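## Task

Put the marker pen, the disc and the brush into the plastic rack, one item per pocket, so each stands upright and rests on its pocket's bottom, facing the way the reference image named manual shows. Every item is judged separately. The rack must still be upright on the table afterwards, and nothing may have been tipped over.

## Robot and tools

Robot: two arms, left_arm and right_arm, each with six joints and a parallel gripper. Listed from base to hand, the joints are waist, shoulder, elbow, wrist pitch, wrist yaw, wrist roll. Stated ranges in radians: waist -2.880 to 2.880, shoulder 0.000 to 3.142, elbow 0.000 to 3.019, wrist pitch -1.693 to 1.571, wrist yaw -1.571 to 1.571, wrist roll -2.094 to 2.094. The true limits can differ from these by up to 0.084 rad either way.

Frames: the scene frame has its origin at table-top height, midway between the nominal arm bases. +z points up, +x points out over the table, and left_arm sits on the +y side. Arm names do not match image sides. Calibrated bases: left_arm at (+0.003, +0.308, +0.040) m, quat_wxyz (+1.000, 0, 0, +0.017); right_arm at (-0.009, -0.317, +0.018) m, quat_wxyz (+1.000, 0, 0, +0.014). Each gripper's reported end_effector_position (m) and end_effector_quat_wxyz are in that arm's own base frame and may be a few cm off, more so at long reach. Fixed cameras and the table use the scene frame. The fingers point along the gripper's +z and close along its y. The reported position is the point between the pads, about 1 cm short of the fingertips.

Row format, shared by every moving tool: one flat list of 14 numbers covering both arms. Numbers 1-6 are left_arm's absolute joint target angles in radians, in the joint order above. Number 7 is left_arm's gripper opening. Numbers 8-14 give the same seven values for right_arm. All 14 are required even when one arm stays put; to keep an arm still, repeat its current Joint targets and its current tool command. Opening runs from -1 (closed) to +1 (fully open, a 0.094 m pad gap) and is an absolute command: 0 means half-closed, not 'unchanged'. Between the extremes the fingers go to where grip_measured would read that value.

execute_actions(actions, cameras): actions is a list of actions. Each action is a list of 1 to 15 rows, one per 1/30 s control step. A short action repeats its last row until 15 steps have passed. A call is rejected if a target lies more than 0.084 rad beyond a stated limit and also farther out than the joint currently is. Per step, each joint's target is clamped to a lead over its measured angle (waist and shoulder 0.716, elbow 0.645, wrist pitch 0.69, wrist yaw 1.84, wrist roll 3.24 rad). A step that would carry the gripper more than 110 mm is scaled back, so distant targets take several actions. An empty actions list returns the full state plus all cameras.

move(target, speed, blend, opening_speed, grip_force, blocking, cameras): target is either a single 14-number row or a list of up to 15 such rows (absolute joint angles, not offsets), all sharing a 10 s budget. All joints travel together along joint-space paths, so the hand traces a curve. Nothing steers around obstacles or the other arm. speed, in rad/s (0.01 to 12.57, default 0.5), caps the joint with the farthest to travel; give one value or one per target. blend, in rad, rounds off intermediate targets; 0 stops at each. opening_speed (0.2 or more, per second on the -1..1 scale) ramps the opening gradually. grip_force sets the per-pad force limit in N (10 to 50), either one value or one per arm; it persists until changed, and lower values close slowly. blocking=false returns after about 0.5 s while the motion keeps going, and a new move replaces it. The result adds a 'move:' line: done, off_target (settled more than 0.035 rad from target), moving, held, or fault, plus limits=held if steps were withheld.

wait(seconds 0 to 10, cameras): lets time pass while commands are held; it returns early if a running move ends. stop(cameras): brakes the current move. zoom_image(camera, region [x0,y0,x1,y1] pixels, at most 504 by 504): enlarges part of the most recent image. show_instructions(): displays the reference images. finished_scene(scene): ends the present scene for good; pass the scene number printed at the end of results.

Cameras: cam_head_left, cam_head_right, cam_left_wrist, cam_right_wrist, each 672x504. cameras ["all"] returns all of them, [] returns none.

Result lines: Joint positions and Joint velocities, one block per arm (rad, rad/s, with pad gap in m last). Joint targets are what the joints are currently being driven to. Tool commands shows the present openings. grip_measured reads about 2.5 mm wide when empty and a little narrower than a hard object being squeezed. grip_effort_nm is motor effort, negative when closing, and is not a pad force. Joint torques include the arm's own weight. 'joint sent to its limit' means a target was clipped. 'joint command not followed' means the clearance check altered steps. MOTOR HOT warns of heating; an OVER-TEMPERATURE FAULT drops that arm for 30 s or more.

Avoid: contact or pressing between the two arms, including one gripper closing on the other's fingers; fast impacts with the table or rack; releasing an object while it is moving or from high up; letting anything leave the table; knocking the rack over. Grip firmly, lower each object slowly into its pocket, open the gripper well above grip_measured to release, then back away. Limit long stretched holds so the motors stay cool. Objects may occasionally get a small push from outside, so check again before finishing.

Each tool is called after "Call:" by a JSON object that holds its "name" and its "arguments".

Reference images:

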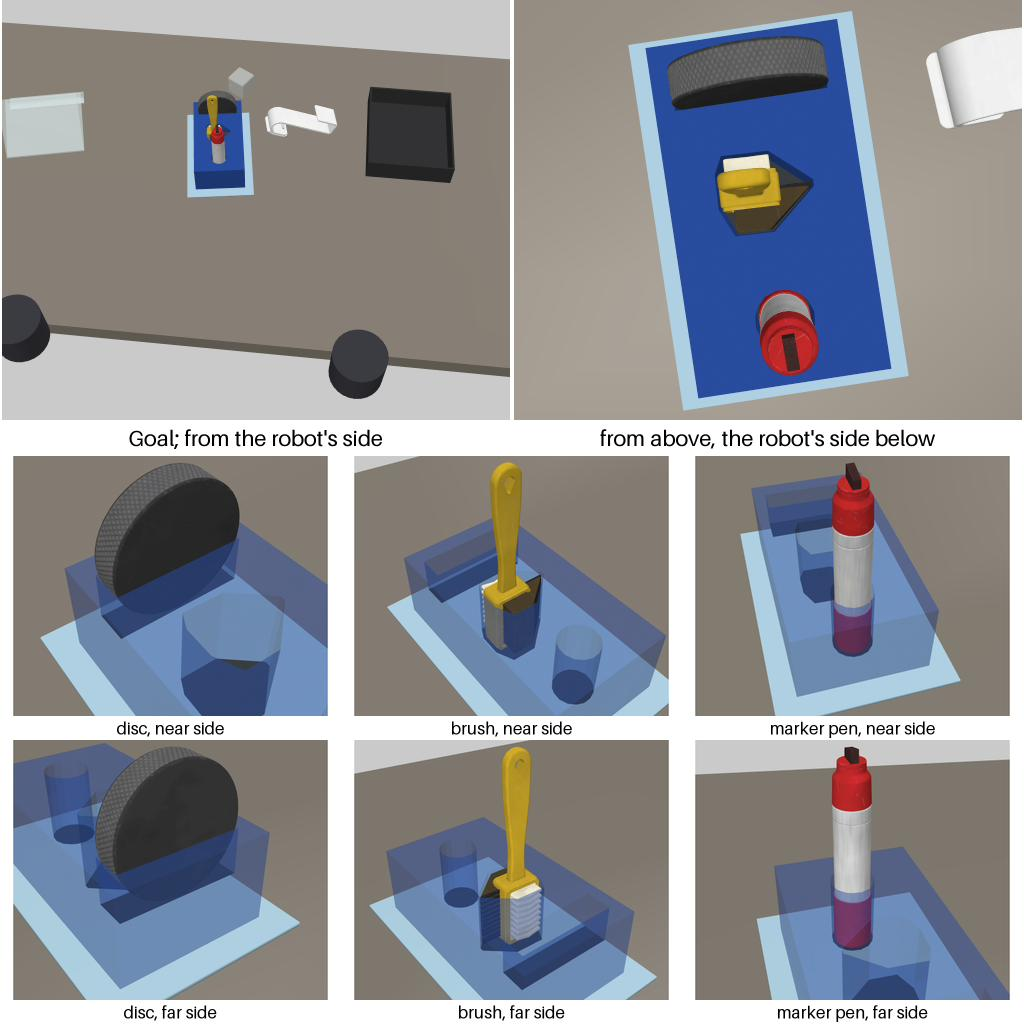

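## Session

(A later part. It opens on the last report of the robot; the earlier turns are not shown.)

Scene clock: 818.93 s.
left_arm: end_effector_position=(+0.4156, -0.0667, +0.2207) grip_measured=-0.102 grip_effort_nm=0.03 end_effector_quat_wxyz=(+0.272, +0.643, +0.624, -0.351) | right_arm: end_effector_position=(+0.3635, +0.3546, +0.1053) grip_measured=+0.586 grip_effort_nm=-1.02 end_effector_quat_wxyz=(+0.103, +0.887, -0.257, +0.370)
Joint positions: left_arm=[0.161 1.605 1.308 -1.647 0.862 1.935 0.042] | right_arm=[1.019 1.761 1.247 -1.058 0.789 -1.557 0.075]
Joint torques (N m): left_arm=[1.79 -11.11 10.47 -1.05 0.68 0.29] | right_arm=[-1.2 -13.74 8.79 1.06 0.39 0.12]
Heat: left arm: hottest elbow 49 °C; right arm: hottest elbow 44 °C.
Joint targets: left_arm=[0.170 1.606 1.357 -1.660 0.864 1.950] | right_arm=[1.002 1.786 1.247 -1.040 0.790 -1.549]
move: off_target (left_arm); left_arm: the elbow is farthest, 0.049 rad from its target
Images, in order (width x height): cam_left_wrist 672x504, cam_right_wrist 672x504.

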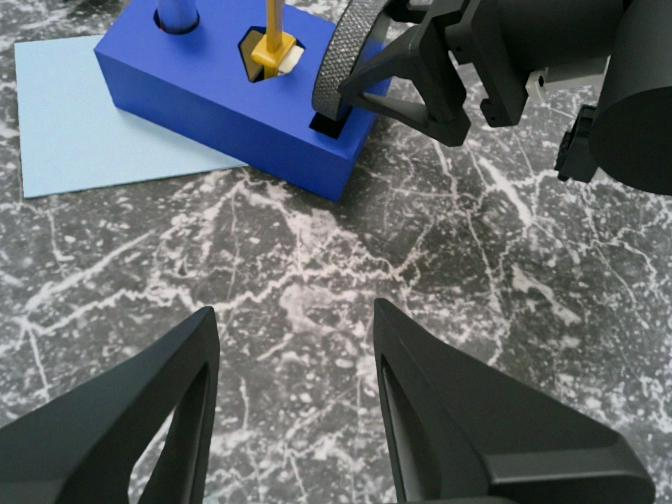

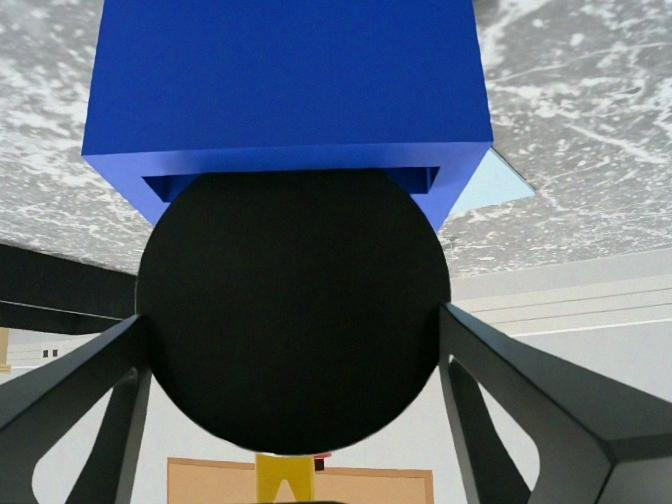

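Call:
{"name": "move", "arguments": {"target": [[0.17,1.606,1.357,-1.66,0.864,1.95,-0.102,1.002,1.75,1.247,-1.04,0.79,-1.549,0.4],[0.17,1.606,1.357,-1.66,0.864,1.95,-0.102,1.036,1.75,1.247,-1.04,0.79,-1.549,0.4],[0.17,1.606,1.357,-1.66,0.864,1.95,-0.102,1.036,1.786,1.247,-1.04,0.79,-1.549,0.4]], "speed": 0.1, "cameras": ["cam_left_wrist","cam_right_wrist"]}}

Call:
{"name": "zoom_image", "arguments": {"camera": "cam_left_wrist", "region": [290, 20, 410, 160]}}

Call:
{"name": "zoom_image", "arguments": {"camera": "cam_right_wrist", "region": [120, 50, 540, 260]}}

Scene clock: 826.97 s.
left_arm: end_effector_position=(+0.4156, -0.0667, +0.2207) grip_measured=-0.102 grip_effort_nm=0.03 end_effector_quat_wxyz=(+0.272, +0.643, +0.624, -0.351) | right_arm: end_effector_position=(+0.3633, +0.3548, +0.1052) grip_measured=+0.586 grip_effort_nm=-1.02 end_effector_quat_wxyz=(+0.103, +0.887, -0.257, +0.370)
Joint positions: left_arm=[0.161 1.605 1.308 -1.647 0.862 1.935 0.042] | right_arm=[1.02 1.761 1.247 -1.058 0.789 -1.557 0.075]
Joint torques (N m): left_arm=[1.79 -11.16 10.44 -1.1 0.67 0.3] | right_arm=[1.96 -14.15 8.66 0.96 0.41 0.15]
Heat: left arm: hottest elbow 49 °C; right arm: hottest elbow 44 °C.
Joint targets: left_arm=[0.170 1.606 1.357 -1.660 0.864 1.950] | right_arm=[1.036 1.786 1.247 -1.040 0.790 -1.549]
move: off_target (left_arm); left_arm: the elbow is farthest, 0.049 rad from its target
Images, in order (width x height): cam_left_wrist 672x504, cam_right_wrist 672x504.

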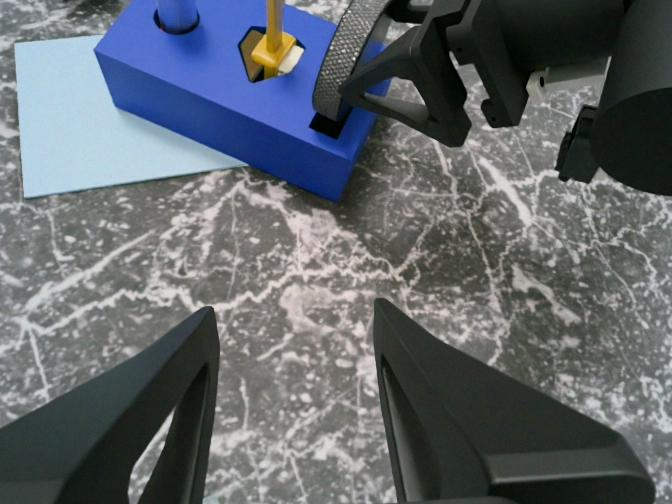

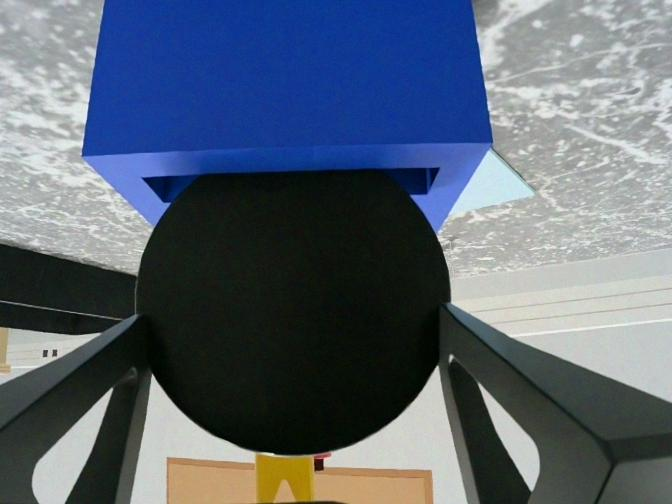

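Scaled by 3.600 from the camera's 672x504 image, which has a finer 960x720 frame.

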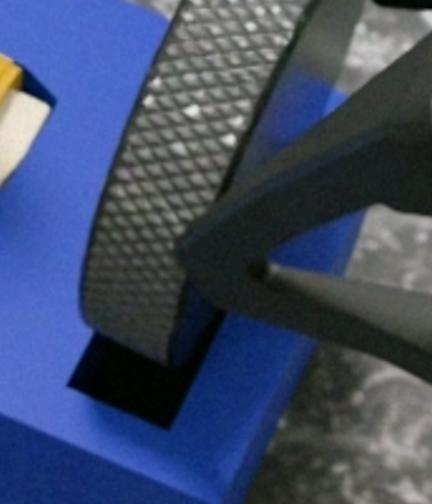

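Scaled by 1.200 from the camera's 672x504 image, which has a finer 960x720 frame.

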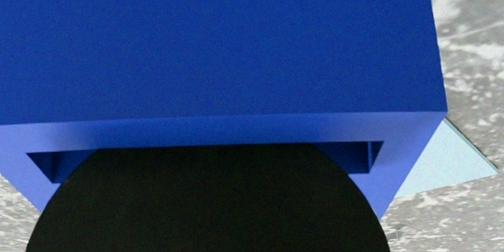

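Call:
{"name": "move", "arguments": {"target": [[0.17,1.606,1.357,-1.66,0.864,1.95,-0.102,1.036,1.735,1.247,-1.04,0.79,-1.549,0.4],[0.17,1.606,1.357,-1.66,0.864,1.95,-0.102,1.041,1.735,1.247,-1.04,0.79,-1.549,0.4],[0.17,1.606,1.357,-1.66,0.864,1.95,-0.102,1.041,1.775,1.247,-1.04,0.79,-1.549,0.4]], "speed": 0.1, "cameras": ["cam_left_wrist","cam_right_wrist"]}}

Call:
{"name": "zoom_image", "arguments": {"camera": "cam_left_wrist", "region": [290, 20, 410, 160]}}

Scene clock: 833.50 s.
left_arm: end_effector_position=(+0.4156, -0.0667, +0.2207) grip_measured=-0.102 grip_effort_nm=0.04 end_effector_quat_wxyz=(+0.272, +0.643, +0.624, -0.351) | right_arm: end_effector_position=(+0.3616, +0.3560, +0.1052) grip_measured=+0.586 grip_effort_nm=-1.02 end_effector_quat_wxyz=(+0.099, +0.887, -0.256, +0.371)
Joint positions: left_arm=[0.161 1.605 1.308 -1.647 0.862 1.935 0.042] | right_arm=[1.024 1.758 1.243 -1.052 0.789 -1.557 0.075]
Joint torques (N m): left_arm=[1.67 -11.16 10.43 -1.09 0.65 0.29] | right_arm=[2.02 -14.62 8.99 0.9 0.43 0.19]
Heat: left arm: hottest elbow 49 °C; right arm: hottest elbow 43 °C.
Joint targets: left_arm=[0.170 1.606 1.357 -1.660 0.864 1.950] | right_arm=[1.041 1.775 1.247 -1.040 0.790 -1.549]
move: off_target (left_arm); left_arm: the elbow is farthest, 0.049 rad from its target
Images, in order (width x height): cam_left_wrist 672x504, cam_right_wrist 672x504.

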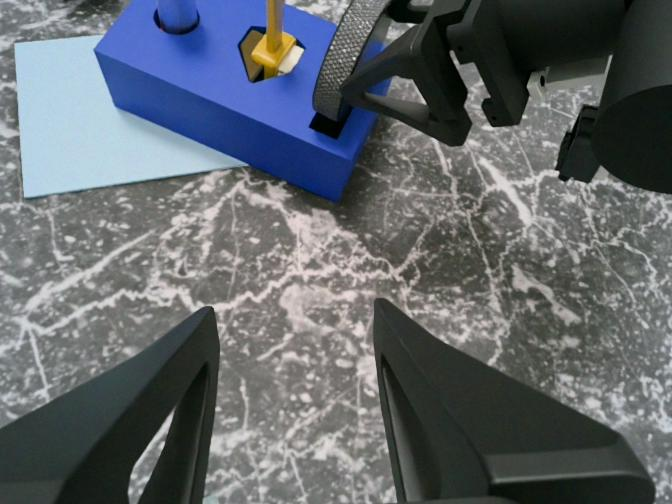

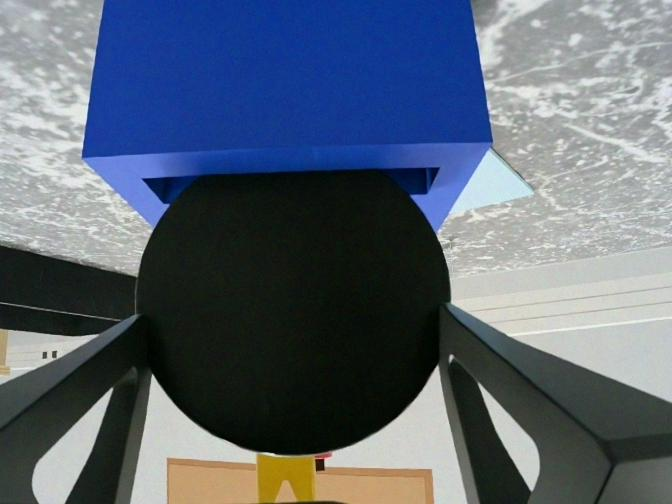

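Scaled by 3.600 from the camera's 672x504 image, which has a finer 960x720 frame.

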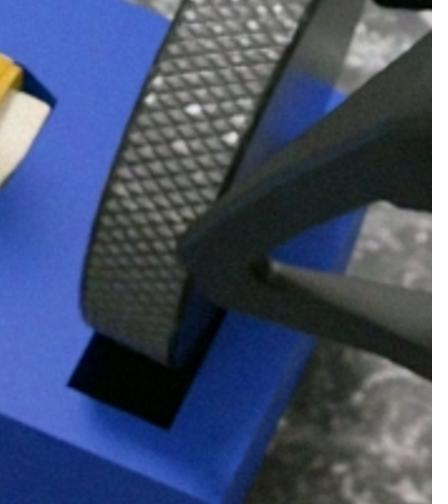

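Call:
{"name": "move", "arguments": {"target": [[0.17,1.606,1.357,-1.66,0.864,1.95,-0.102,1.024,1.775,1.247,-1.04,0.79,-1.549,0.4],[0.17,1.606,1.357,-1.66,0.864,1.95,-0.102,1.022,1.80,1.247,-1.027,0.79,-1.549,0.4]], "speed": 0.1, "cameras": ["cam_left_wrist","cam_right_wrist"]}}

Call:
{"name": "zoom_image", "arguments": {"camera": "cam_left_wrist", "region": [290, 20, 410, 160]}}

Scene clock: 839.57 s.
left_arm: end_effector_position=(+0.4156, -0.0667, +0.2207) grip_measured=-0.102 grip_effort_nm=0.04 end_effector_quat_wxyz=(+0.272, +0.643, +0.624, -0.351) | right_arm: end_effector_position=(+0.3628, +0.3570, +0.0996) grip_measured=+0.586 grip_effort_nm=-1.02 end_effector_quat_wxyz=(+0.101, +0.887, -0.255, +0.373)
Joint positions: left_arm=[0.161 1.605 1.308 -1.647 0.862 1.935 0.042] | right_arm=[1.024 1.771 1.243 -1.042 0.793 -1.557 0.075]
Joint torques (N m): left_arm=[1.9 -11.11 10.44 -1.16 0.67 0.3] | right_arm=[0.85 -13.04 8.98 0.96 0.24 0.18]
Heat: left arm: hottest elbow 49 °C; right arm: hottest elbow 43 °C.
Joint targets: left_arm=[0.170 1.606 1.357 -1.660 0.864 1.950] | right_arm=[1.022 1.800 1.247 -1.027 0.790 -1.549]
move: off_target (left_arm); left_arm: the elbow is farthest, 0.049 rad from its target
Images, in order (width x height): cam_left_wrist 672x504, cam_right_wrist 672x504.

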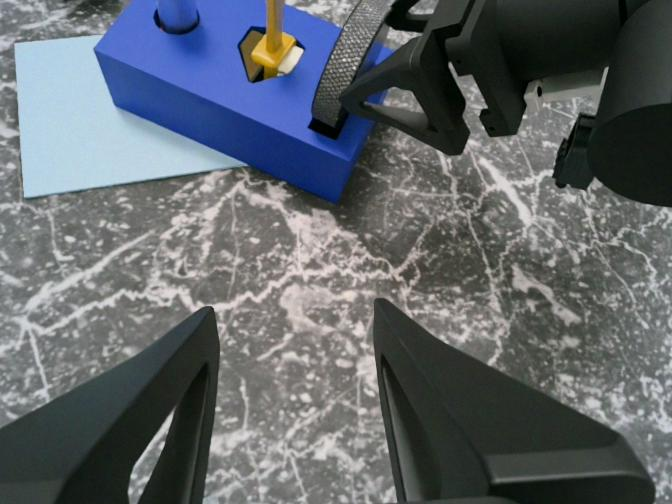

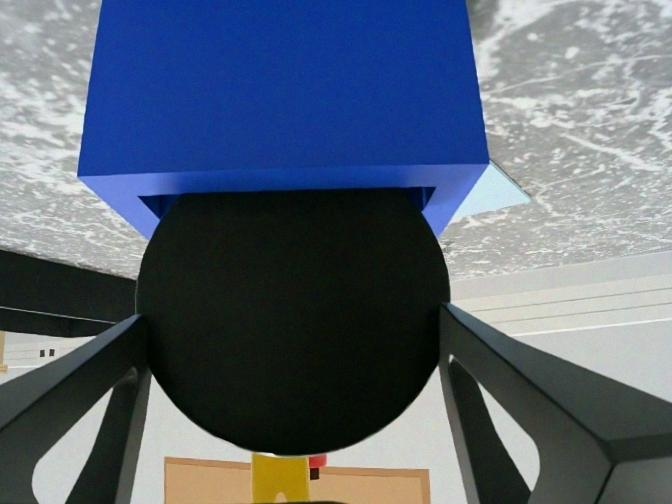

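Scaled by 3.600 from the camera's 672x504 image, which has a finer 960x720 frame.

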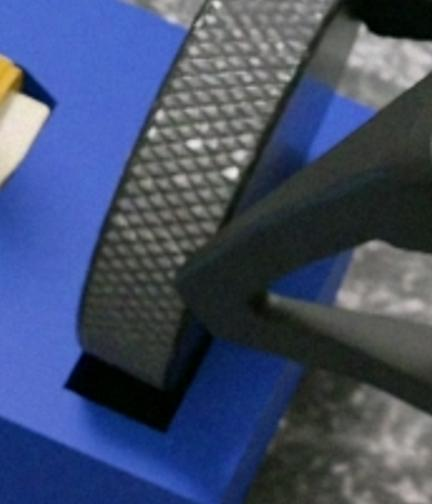

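Call:
{"name": "move", "arguments": {"target": [0.17,1.606,1.357,-1.66,0.864,1.95,-0.102,1.022,1.818,1.247,-1.012,0.79,-1.549,0.4], "speed": 0.1, "cameras": ["cam_left_wrist","cam_right_wrist"]}}

Call:
{"name": "zoom_image", "arguments": {"camera": "cam_left_wrist", "region": [290, 20, 410, 160]}}

Scene clock: 842.73 s.
left_arm: end_effector_position=(+0.4156, -0.0667, +0.2207) grip_measured=-0.102 grip_effort_nm=0.03 end_effector_quat_wxyz=(+0.272, +0.643, +0.624, -0.351) | right_arm: end_effector_position=(+0.3642, +0.3592, +0.0920) grip_measured=+0.586 grip_effort_nm=-1.02 end_effector_quat_wxyz=(+0.102, +0.886, -0.255, +0.373)
Joint positions: left_arm=[0.161 1.605 1.308 -1.647 0.862 1.935 0.042] | right_arm=[1.024 1.787 1.243 -1.026 0.794 -1.557 0.075]
Joint torques (N m): left_arm=[1.67 -11.05 10.43 -1.07 0.67 0.29] | right_arm=[0.62 -13.22 8.95 1.03 0.2 0.19]
Heat: left arm: hottest elbow 49 °C; right arm: hottest elbow 44 °C.
Joint targets: left_arm=[0.170 1.606 1.357 -1.660 0.864 1.950] | right_arm=[1.022 1.818 1.247 -1.012 0.790 -1.549]
move: off_target (left_arm); left_arm: the elbow is farthest, 0.049 rad from its target
Images, in order (width x height): cam_left_wrist 672x504, cam_right_wrist 672x504.

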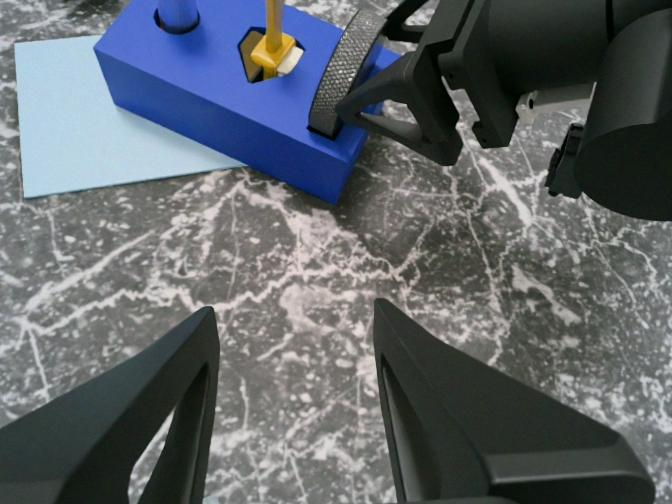

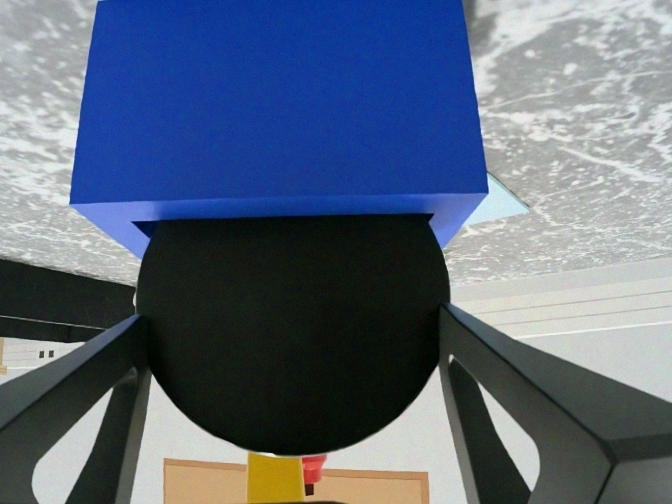

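Scaled by 3.600 from the camera's 672x504 image, which has a finer 960x720 frame.

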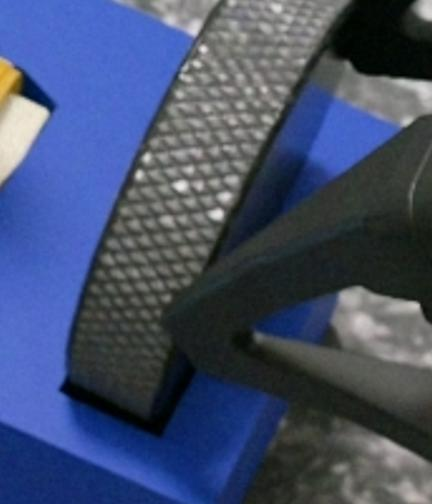

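Call:
{"name": "move", "arguments": {"target": [0.17,1.606,1.357,-1.66,0.864,1.95,-0.102,1.022,1.818,1.229,-0.996,0.79,-1.549,0.4], "speed": 0.1, "cameras": ["cam_left_wrist","cam_right_wrist"]}}

Call:
{"name": "zoom_image", "arguments": {"camera": "cam_left_wrist", "region": [290, 20, 410, 160]}}

Scene clock: 848.80 s.
left_arm: end_effector_position=(+0.4156, -0.0667, +0.2207) grip_measured=-0.102 grip_effort_nm=0.04 end_effector_quat_wxyz=(+0.272, +0.643, +0.624, -0.351) | right_arm: end_effector_position=(+0.3648, +0.3597, +0.0885) grip_measured=+0.586 grip_effort_nm=-1.02 end_effector_quat_wxyz=(+0.099, +0.886, -0.256, +0.374)
Joint positions: left_arm=[0.161 1.605 1.308 -1.647 0.862 1.935 0.042] | right_arm=[1.024 1.791 1.237 -1.011 0.796 -1.557 0.075]
Joint torques (N m): left_arm=[1.67 -11.05 10.44 -1.1 0.67 0.3] | right_arm=[0.56 -13.63 7.8 0.83 0.17 0.2]
Heat: left arm: hottest elbow 49 °C; right arm: hottest elbow 44 °C.
Joint targets: left_arm=[0.170 1.606 1.357 -1.660 0.864 1.950] | right_arm=[1.022 1.818 1.229 -0.996 0.790 -1.549]
move: off_target (left_arm); left_arm: the elbow is farthest, 0.049 rad from its target
Images, in order (width x height): cam_left_wrist 672x504, cam_right_wrist 672x504.

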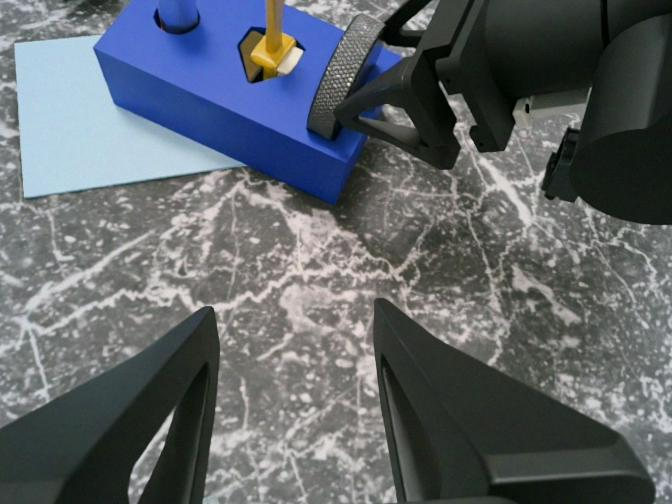

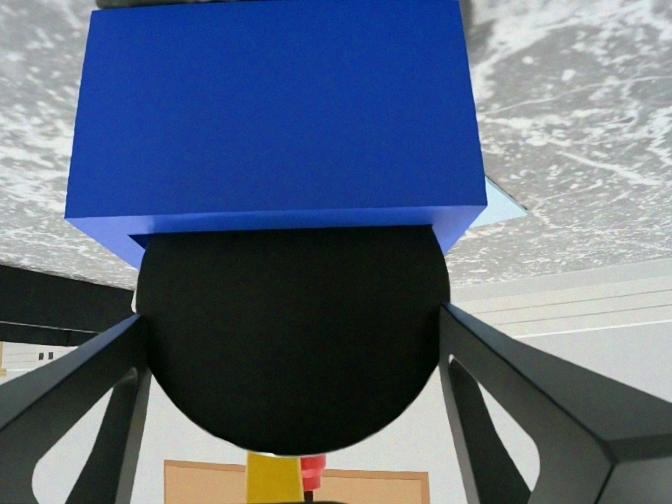

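Scaled by 3.600 from the camera's 672x504 image, which has a finer 960x720 frame.

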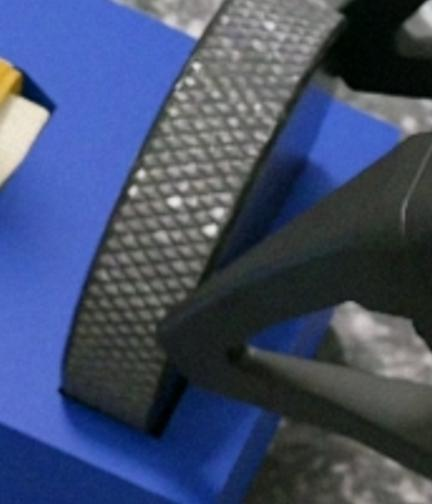

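Call:
{"name": "move", "arguments": {"target": [0.17,1.606,1.357,-1.66,0.864,1.95,-0.102,1.022,1.822,1.205,-0.976,0.79,-1.549,0.4], "speed": 0.1, "cameras": ["cam_left_wrist","cam_right_wrist"]}}

Call:
{"name": "zoom_image", "arguments": {"camera": "cam_left_wrist", "region": [290, 20, 410, 160]}}

Scene clock: 851.63 s.
left_arm: end_effector_position=(+0.4156, -0.0667, +0.2207) grip_measured=-0.102 grip_effort_nm=0.03 end_effector_quat_wxyz=(+0.272, +0.643, +0.624, -0.351) | right_arm: end_effector_position=(+0.3644, +0.3584, +0.0834) grip_measured=+0.586 grip_effort_nm=-1.02 end_effector_quat_wxyz=(+0.095, +0.885, -0.258, +0.377)
Joint positions: left_arm=[0.161 1.605 1.308 -1.647 0.862 1.935 0.042] | right_arm=[1.024 1.791 1.22 -0.983 0.798 -1.557 0.075]
Joint torques (N m): left_arm=[1.67 -11.11 10.4 -1.07 0.67 0.29] | right_arm=[0.62 -13.33 7.19 0.72 0.06 0.15]
Heat: left arm: hottest elbow 49 °C; right arm: hottest elbow 43 °C.
Joint targets: left_arm=[0.170 1.606 1.357 -1.660 0.864 1.950] | right_arm=[1.022 1.822 1.205 -0.976 0.790 -1.549]
move: off_target (left_arm); left_arm: the elbow is farthest, 0.049 rad from its target
Images, in order (width x height): cam_left_wrist 672x504, cam_right_wrist 672x504.

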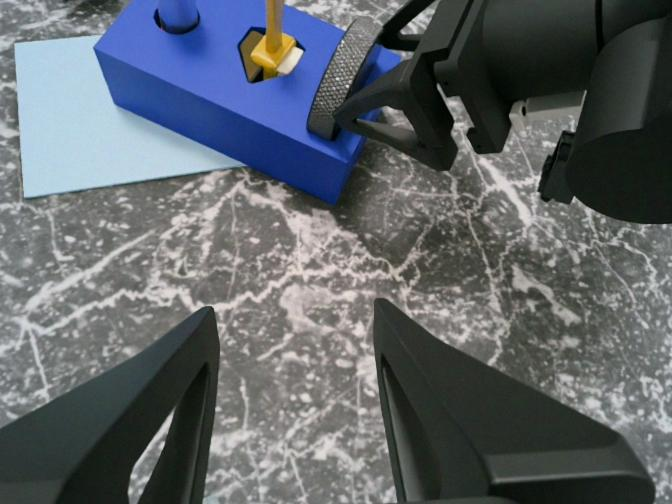

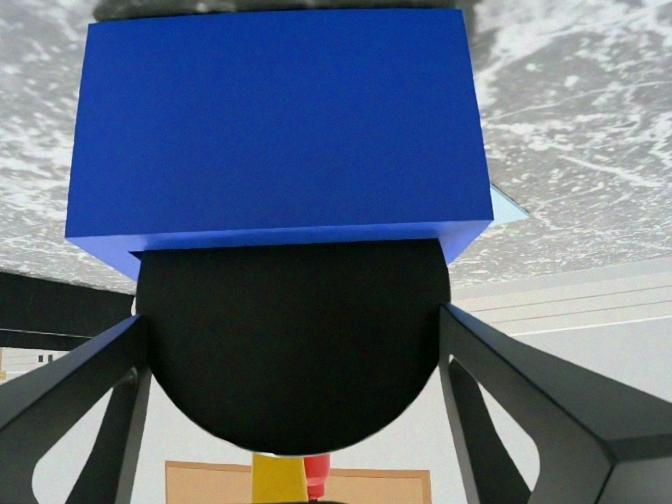

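Scaled by 3.600 from the camera's 672x504 image, which has a finer 960x720 frame.

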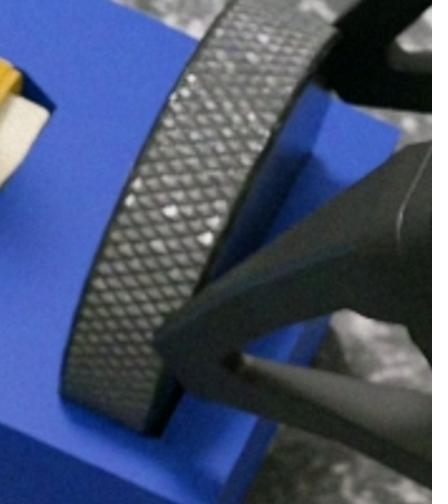

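Call:
{"name": "move", "arguments": {"target": [0.17,1.606,1.357,-1.66,0.864,1.95,-0.102,1.022,1.835,1.19,-0.955,0.79,-1.549,0.4], "speed": 0.1, "cameras": ["cam_left_wrist","cam_right_wrist"]}}

Call:
{"name": "zoom_image", "arguments": {"camera": "cam_left_wrist", "region": [290, 20, 410, 160]}}

Scene clock: 855.30 s.
left_arm: end_effector_position=(+0.4156, -0.0667, +0.2207) grip_measured=-0.102 grip_effort_nm=0.03 end_effector_quat_wxyz=(+0.272, +0.643, +0.624, -0.351) | right_arm: end_effector_position=(+0.3641, +0.3573, +0.0797) grip_measured=+0.586 grip_effort_nm=-1.02 end_effector_quat_wxyz=(+0.093, +0.884, -0.259, +0.379)
Joint positions: left_arm=[0.161 1.605 1.308 -1.647 0.862 1.935 0.042] | right_arm=[1.024 1.792 1.209 -0.965 0.801 -1.557 0.075]
Joint torques (N m): left_arm=[1.79 -10.99 10.47 -1.06 0.67 0.3] | right_arm=[0.62 -12.22 6.65 0.69 -0.06 0.19]
Heat: left arm: hottest elbow 49 °C; right arm: hottest elbow 43 °C.
Joint targets: left_arm=[0.170 1.606 1.357 -1.660 0.864 1.950] | right_arm=[1.022 1.835 1.190 -0.955 0.790 -1.549]
move: off_target (left_arm, right_arm); left_arm: the elbow is farthest, 0.049 rad from its target; right_arm: the shoulder is farthest, 0.043 rad from its target
Images, in order (width x height): cam_left_wrist 672x504, cam_right_wrist 672x504.

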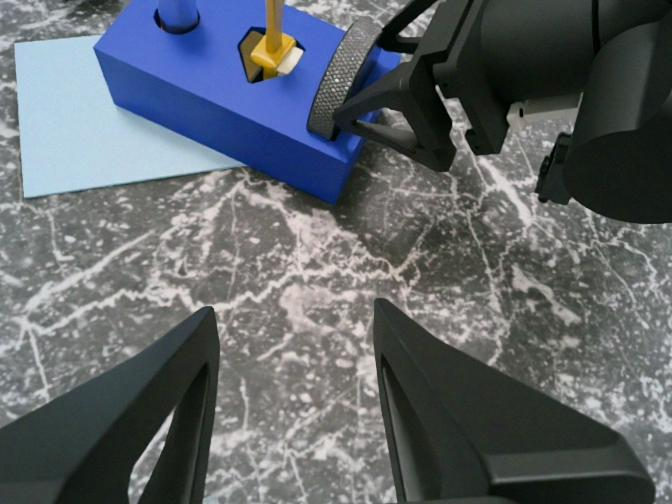

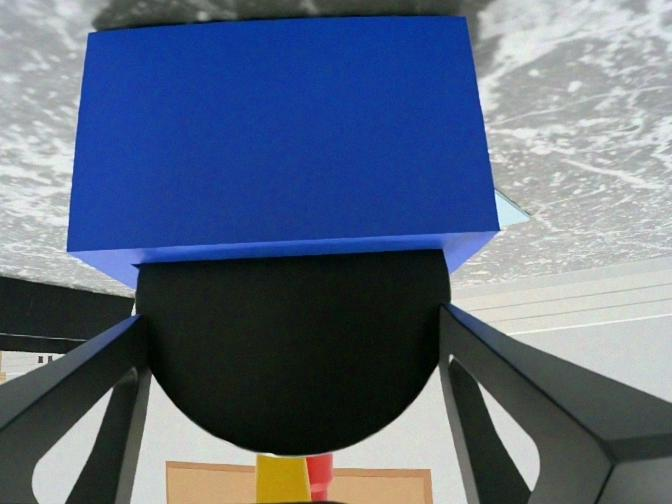

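Scaled by 3.600 from the camera's 672x504 image, which has a finer 960x720 frame.

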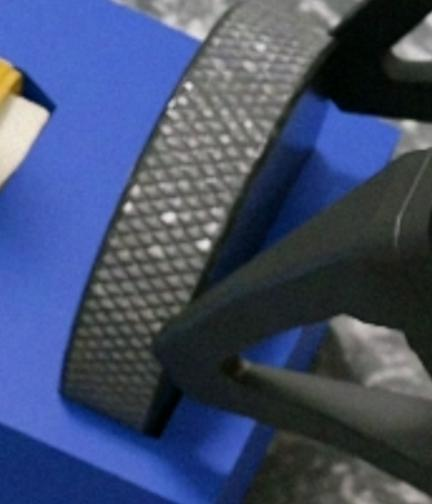

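Call:
{"name": "move", "arguments": {"target": [0.17,1.606,1.357,-1.66,0.864,1.95,-0.102,1.022,1.852,1.18,-0.935,0.79,-1.549,0.4], "speed": 0.1, "cameras": ["cam_left_wrist","cam_right_wrist"]}}

Call:
{"name": "zoom_image", "arguments": {"camera": "cam_left_wrist", "region": [290, 20, 410, 160]}}

Scene clock: 859.93 s.
left_arm: end_effector_position=(+0.4156, -0.0667, +0.2207) grip_measured=-0.102 grip_effort_nm=0.03 end_effector_quat_wxyz=(+0.272, +0.643, +0.624, -0.351) | right_arm: end_effector_position=(+0.3645, +0.3569, +0.0789) grip_measured=+0.586 grip_effort_nm=-1.02 end_effector_quat_wxyz=(+0.091, +0.883, -0.259, +0.381)
Joint positions: left_arm=[0.161 1.605 1.308 -1.647 0.862 1.935 0.042] | right_arm=[1.024 1.792 1.204 -0.956 0.805 -1.557 0.075]
Joint torques (N m): left_arm=[1.79 -11.05 10.5 -1.16 0.66 0.3] | right_arm=[1.08 -10.81 6.31 1.03 -0.2 0.18]
Heat: left arm: hottest elbow 49 °C; right arm: hottest elbow 43 °C.
Joint targets: left_arm=[0.170 1.606 1.357 -1.660 0.864 1.950] | right_arm=[1.022 1.852 1.180 -0.935 0.790 -1.549]
move: off_target (left_arm, right_arm); left_arm: the elbow is farthest, 0.049 rad from its target; right_arm: the shoulder is farthest, 0.060 rad from its target
Images, in order (width x height): cam_left_wrist 672x504, cam_right_wrist 672x504.

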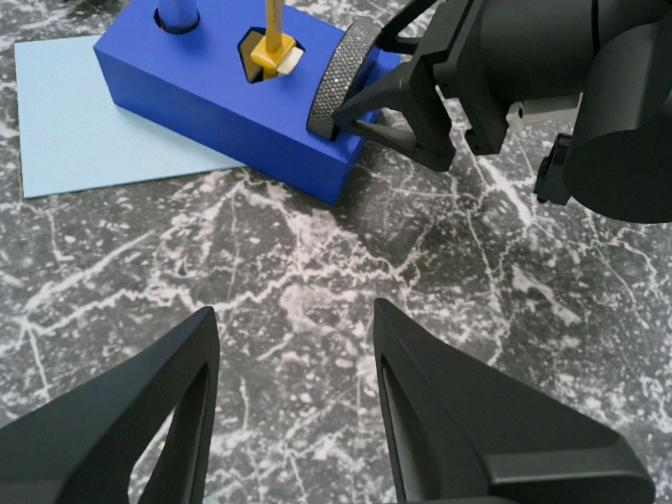

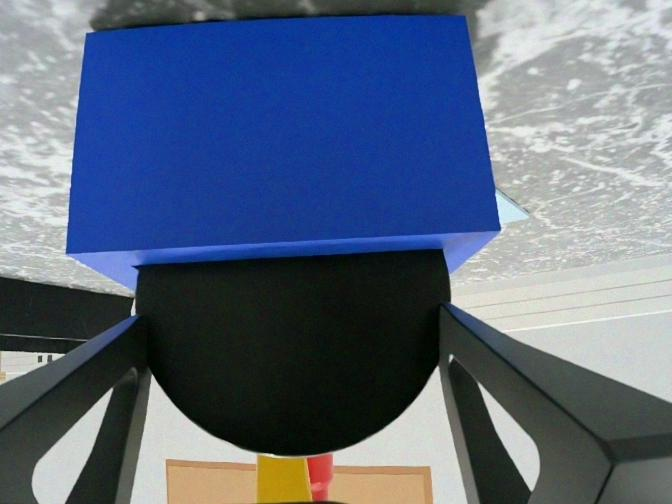

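Scaled by 3.600 from the camera's 672x504 image, which has a finer 960x720 frame.

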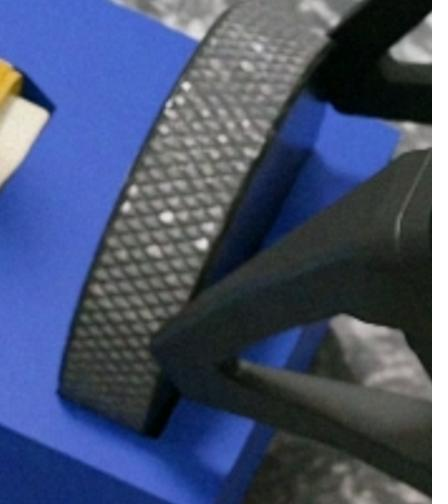

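Call:
{"name": "move", "arguments": {"target": [[0.17,1.606,1.357,-1.66,0.864,1.95,-0.102,1.022,1.80,1.204,-0.955,0.80,-1.549,0.4],[0.17,1.606,1.357,-1.66,0.864,1.95,-0.102,1.022,1.80,1.204,-0.955,0.80,-1.549,0.95]], "speed": 0.1, "opening_speed": 0.5, "cameras": ["cam_left_wrist","cam_right_wrist"]}}

Call:
{"name": "zoom_image", "arguments": {"camera": "cam_left_wrist", "region": [290, 20, 410, 160]}}

Scene clock: 866.10 s.
left_arm: end_effector_position=(+0.4156, -0.0667, +0.2207) grip_measured=-0.102 grip_effort_nm=0.03 end_effector_quat_wxyz=(+0.272, +0.643, +0.624, -0.351) | right_arm: end_effector_position=(+0.3643, +0.3572, +0.0795) grip_measured=+0.947 grip_effort_nm=0.13 end_effector_quat_wxyz=(+0.090, +0.883, -0.260, +0.381)
Joint positions: left_arm=[0.161 1.605 1.308 -1.647 0.862 1.935 0.042] | right_arm=[1.024 1.79 1.204 -0.956 0.803 -1.557 0.091]
Joint torques (N m): left_arm=[1.73 -11.05 10.48 -1.1 0.68 0.3] | right_arm=[0.26 -15.21 8.27 0.31 0.28 0.17]
Heat: left arm: hottest elbow 49 °C; right arm: hottest elbow 42 °C.
Joint targets: left_arm=[0.170 1.606 1.357 -1.660 0.864 1.950] | right_arm=[1.022 1.800 1.204 -0.955 0.800 -1.549]
move: off_target (left_arm); left_arm: the elbow is farthest, 0.049 rad from its target
Images, in order (width x height): cam_left_wrist 672x504, cam_right_wrist 672x504.

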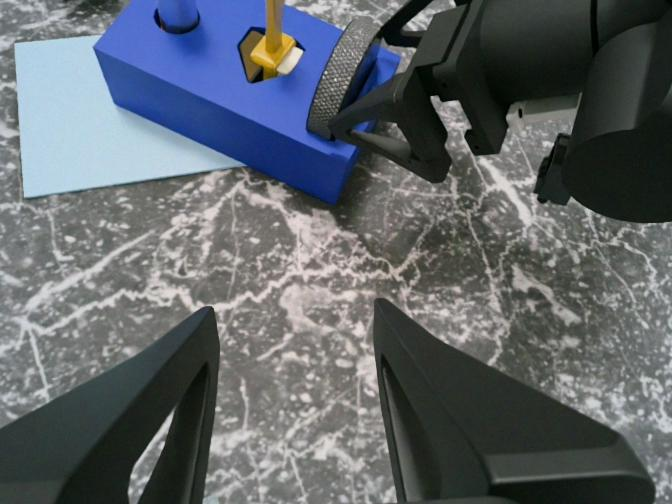

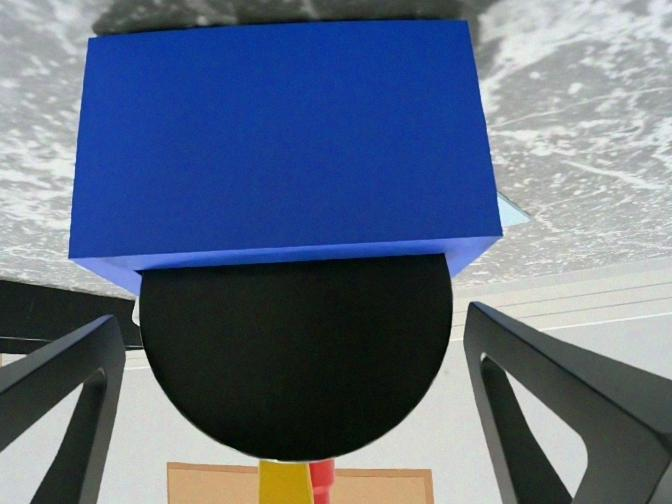

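Scaled by 3.600 from the camera's 672x504 image, which has a finer 960x720 frame.

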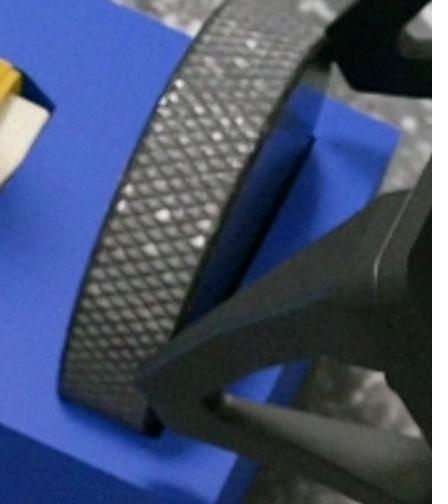

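Call:
{"name": "move", "arguments": {"target": [[0.17,1.606,1.357,-1.66,0.864,1.95,-0.102,1.12,1.755,1.30,-1.2,0.781,-1.435,0.95],[0.17,1.606,1.357,-1.66,0.864,1.95,-0.102,1.13,1.5,1.45,-1.3,0.7,-1.2,0.95],[0.17,1.606,1.357,-1.66,0.864,1.95,-0.102,0.2,1.35,1.45,-1.0,0.3,-0.2,0.95]], "speed": [0.15,0.5,0.8], "blend": 0.02, "cameras": ["all"]}}

Call:
{"name": "zoom_image", "arguments": {"camera": "cam_left_wrist", "region": [90, 0, 450, 220]}}

Call:
{"name": "zoom_image", "arguments": {"camera": "cam_head_left", "region": [300, 160, 450, 280]}}

Scene clock: 878.20 s.
left_arm: end_effector_position=(+0.4156, -0.0667, +0.2207) grip_measured=-0.102 grip_effort_nm=0.03 end_effector_quat_wxyz=(+0.272, +0.643, +0.624, -0.351) | right_arm: end_effector_position=(+0.5276, +0.0540, +0.3416) grip_measured=+0.948 grip_effort_nm=0.09 end_effector_quat_wxyz=(+0.299, -0.147, +0.932, -0.145)
Joint positions: left_arm=[0.161 1.605 1.308 -1.647 0.862 1.935 0.042] | right_arm=[0.201 1.357 1.417 -1.016 0.303 -0.209 0.092]
Joint torques (N m): left_arm=[1.96 -11.16 10.47 -1.07 0.66 0.29] | right_arm=[0.32 -11.93 13.75 2.11 0.05 0.21]
Heat: left arm: hottest elbow 49 °C; right arm: hottest elbow 43 °C.
Joint targets: left_arm=[0.170 1.606 1.357 -1.660 0.864 1.950] | right_arm=[0.200 1.350 1.450 -1.000 0.300 -0.200]
move: off_target (left_arm); left_arm: the elbow is farthest, 0.049 rad from its target

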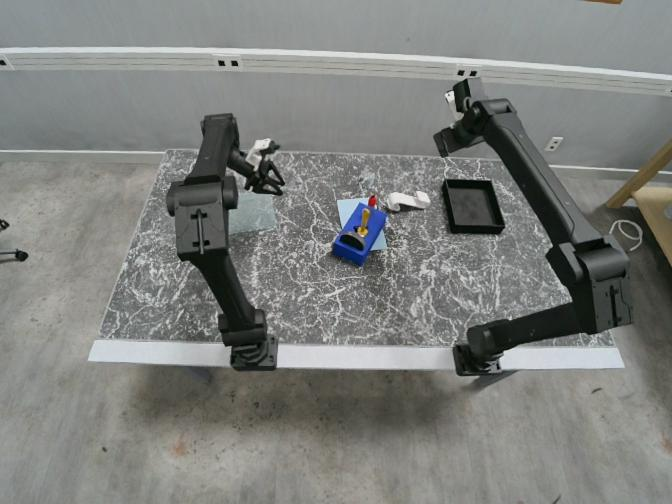

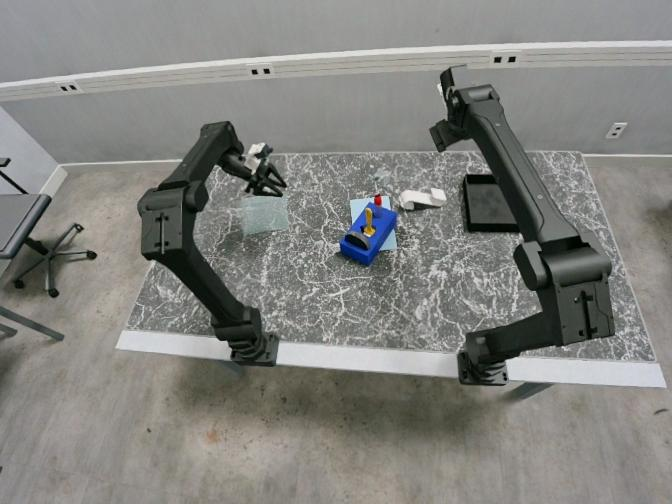

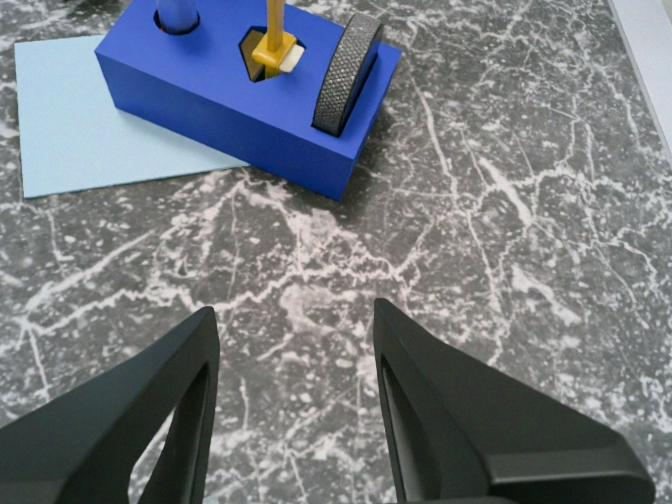

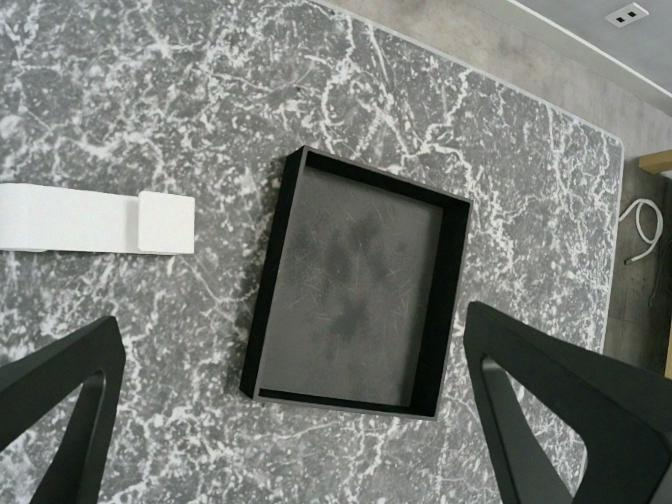

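Scaled by 1.400 from the camera's 672x504 image, which has a finer 960x720 frame.

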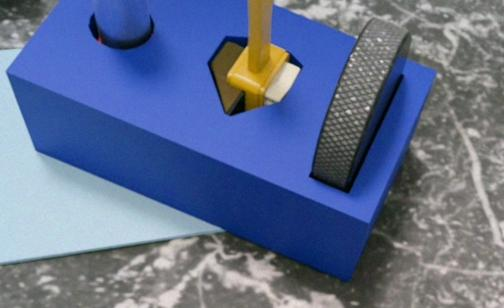

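Scaled by 3.360 from the camera's 672x504 image, which has a finer 960x720 frame.

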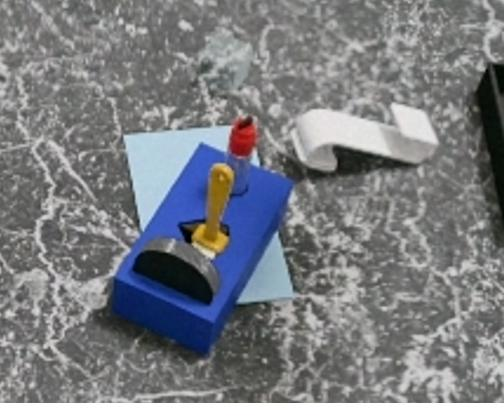

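Call:
{"name": "finished_scene", "arguments": {"scene": 2}}

The scene is finished: the task was done.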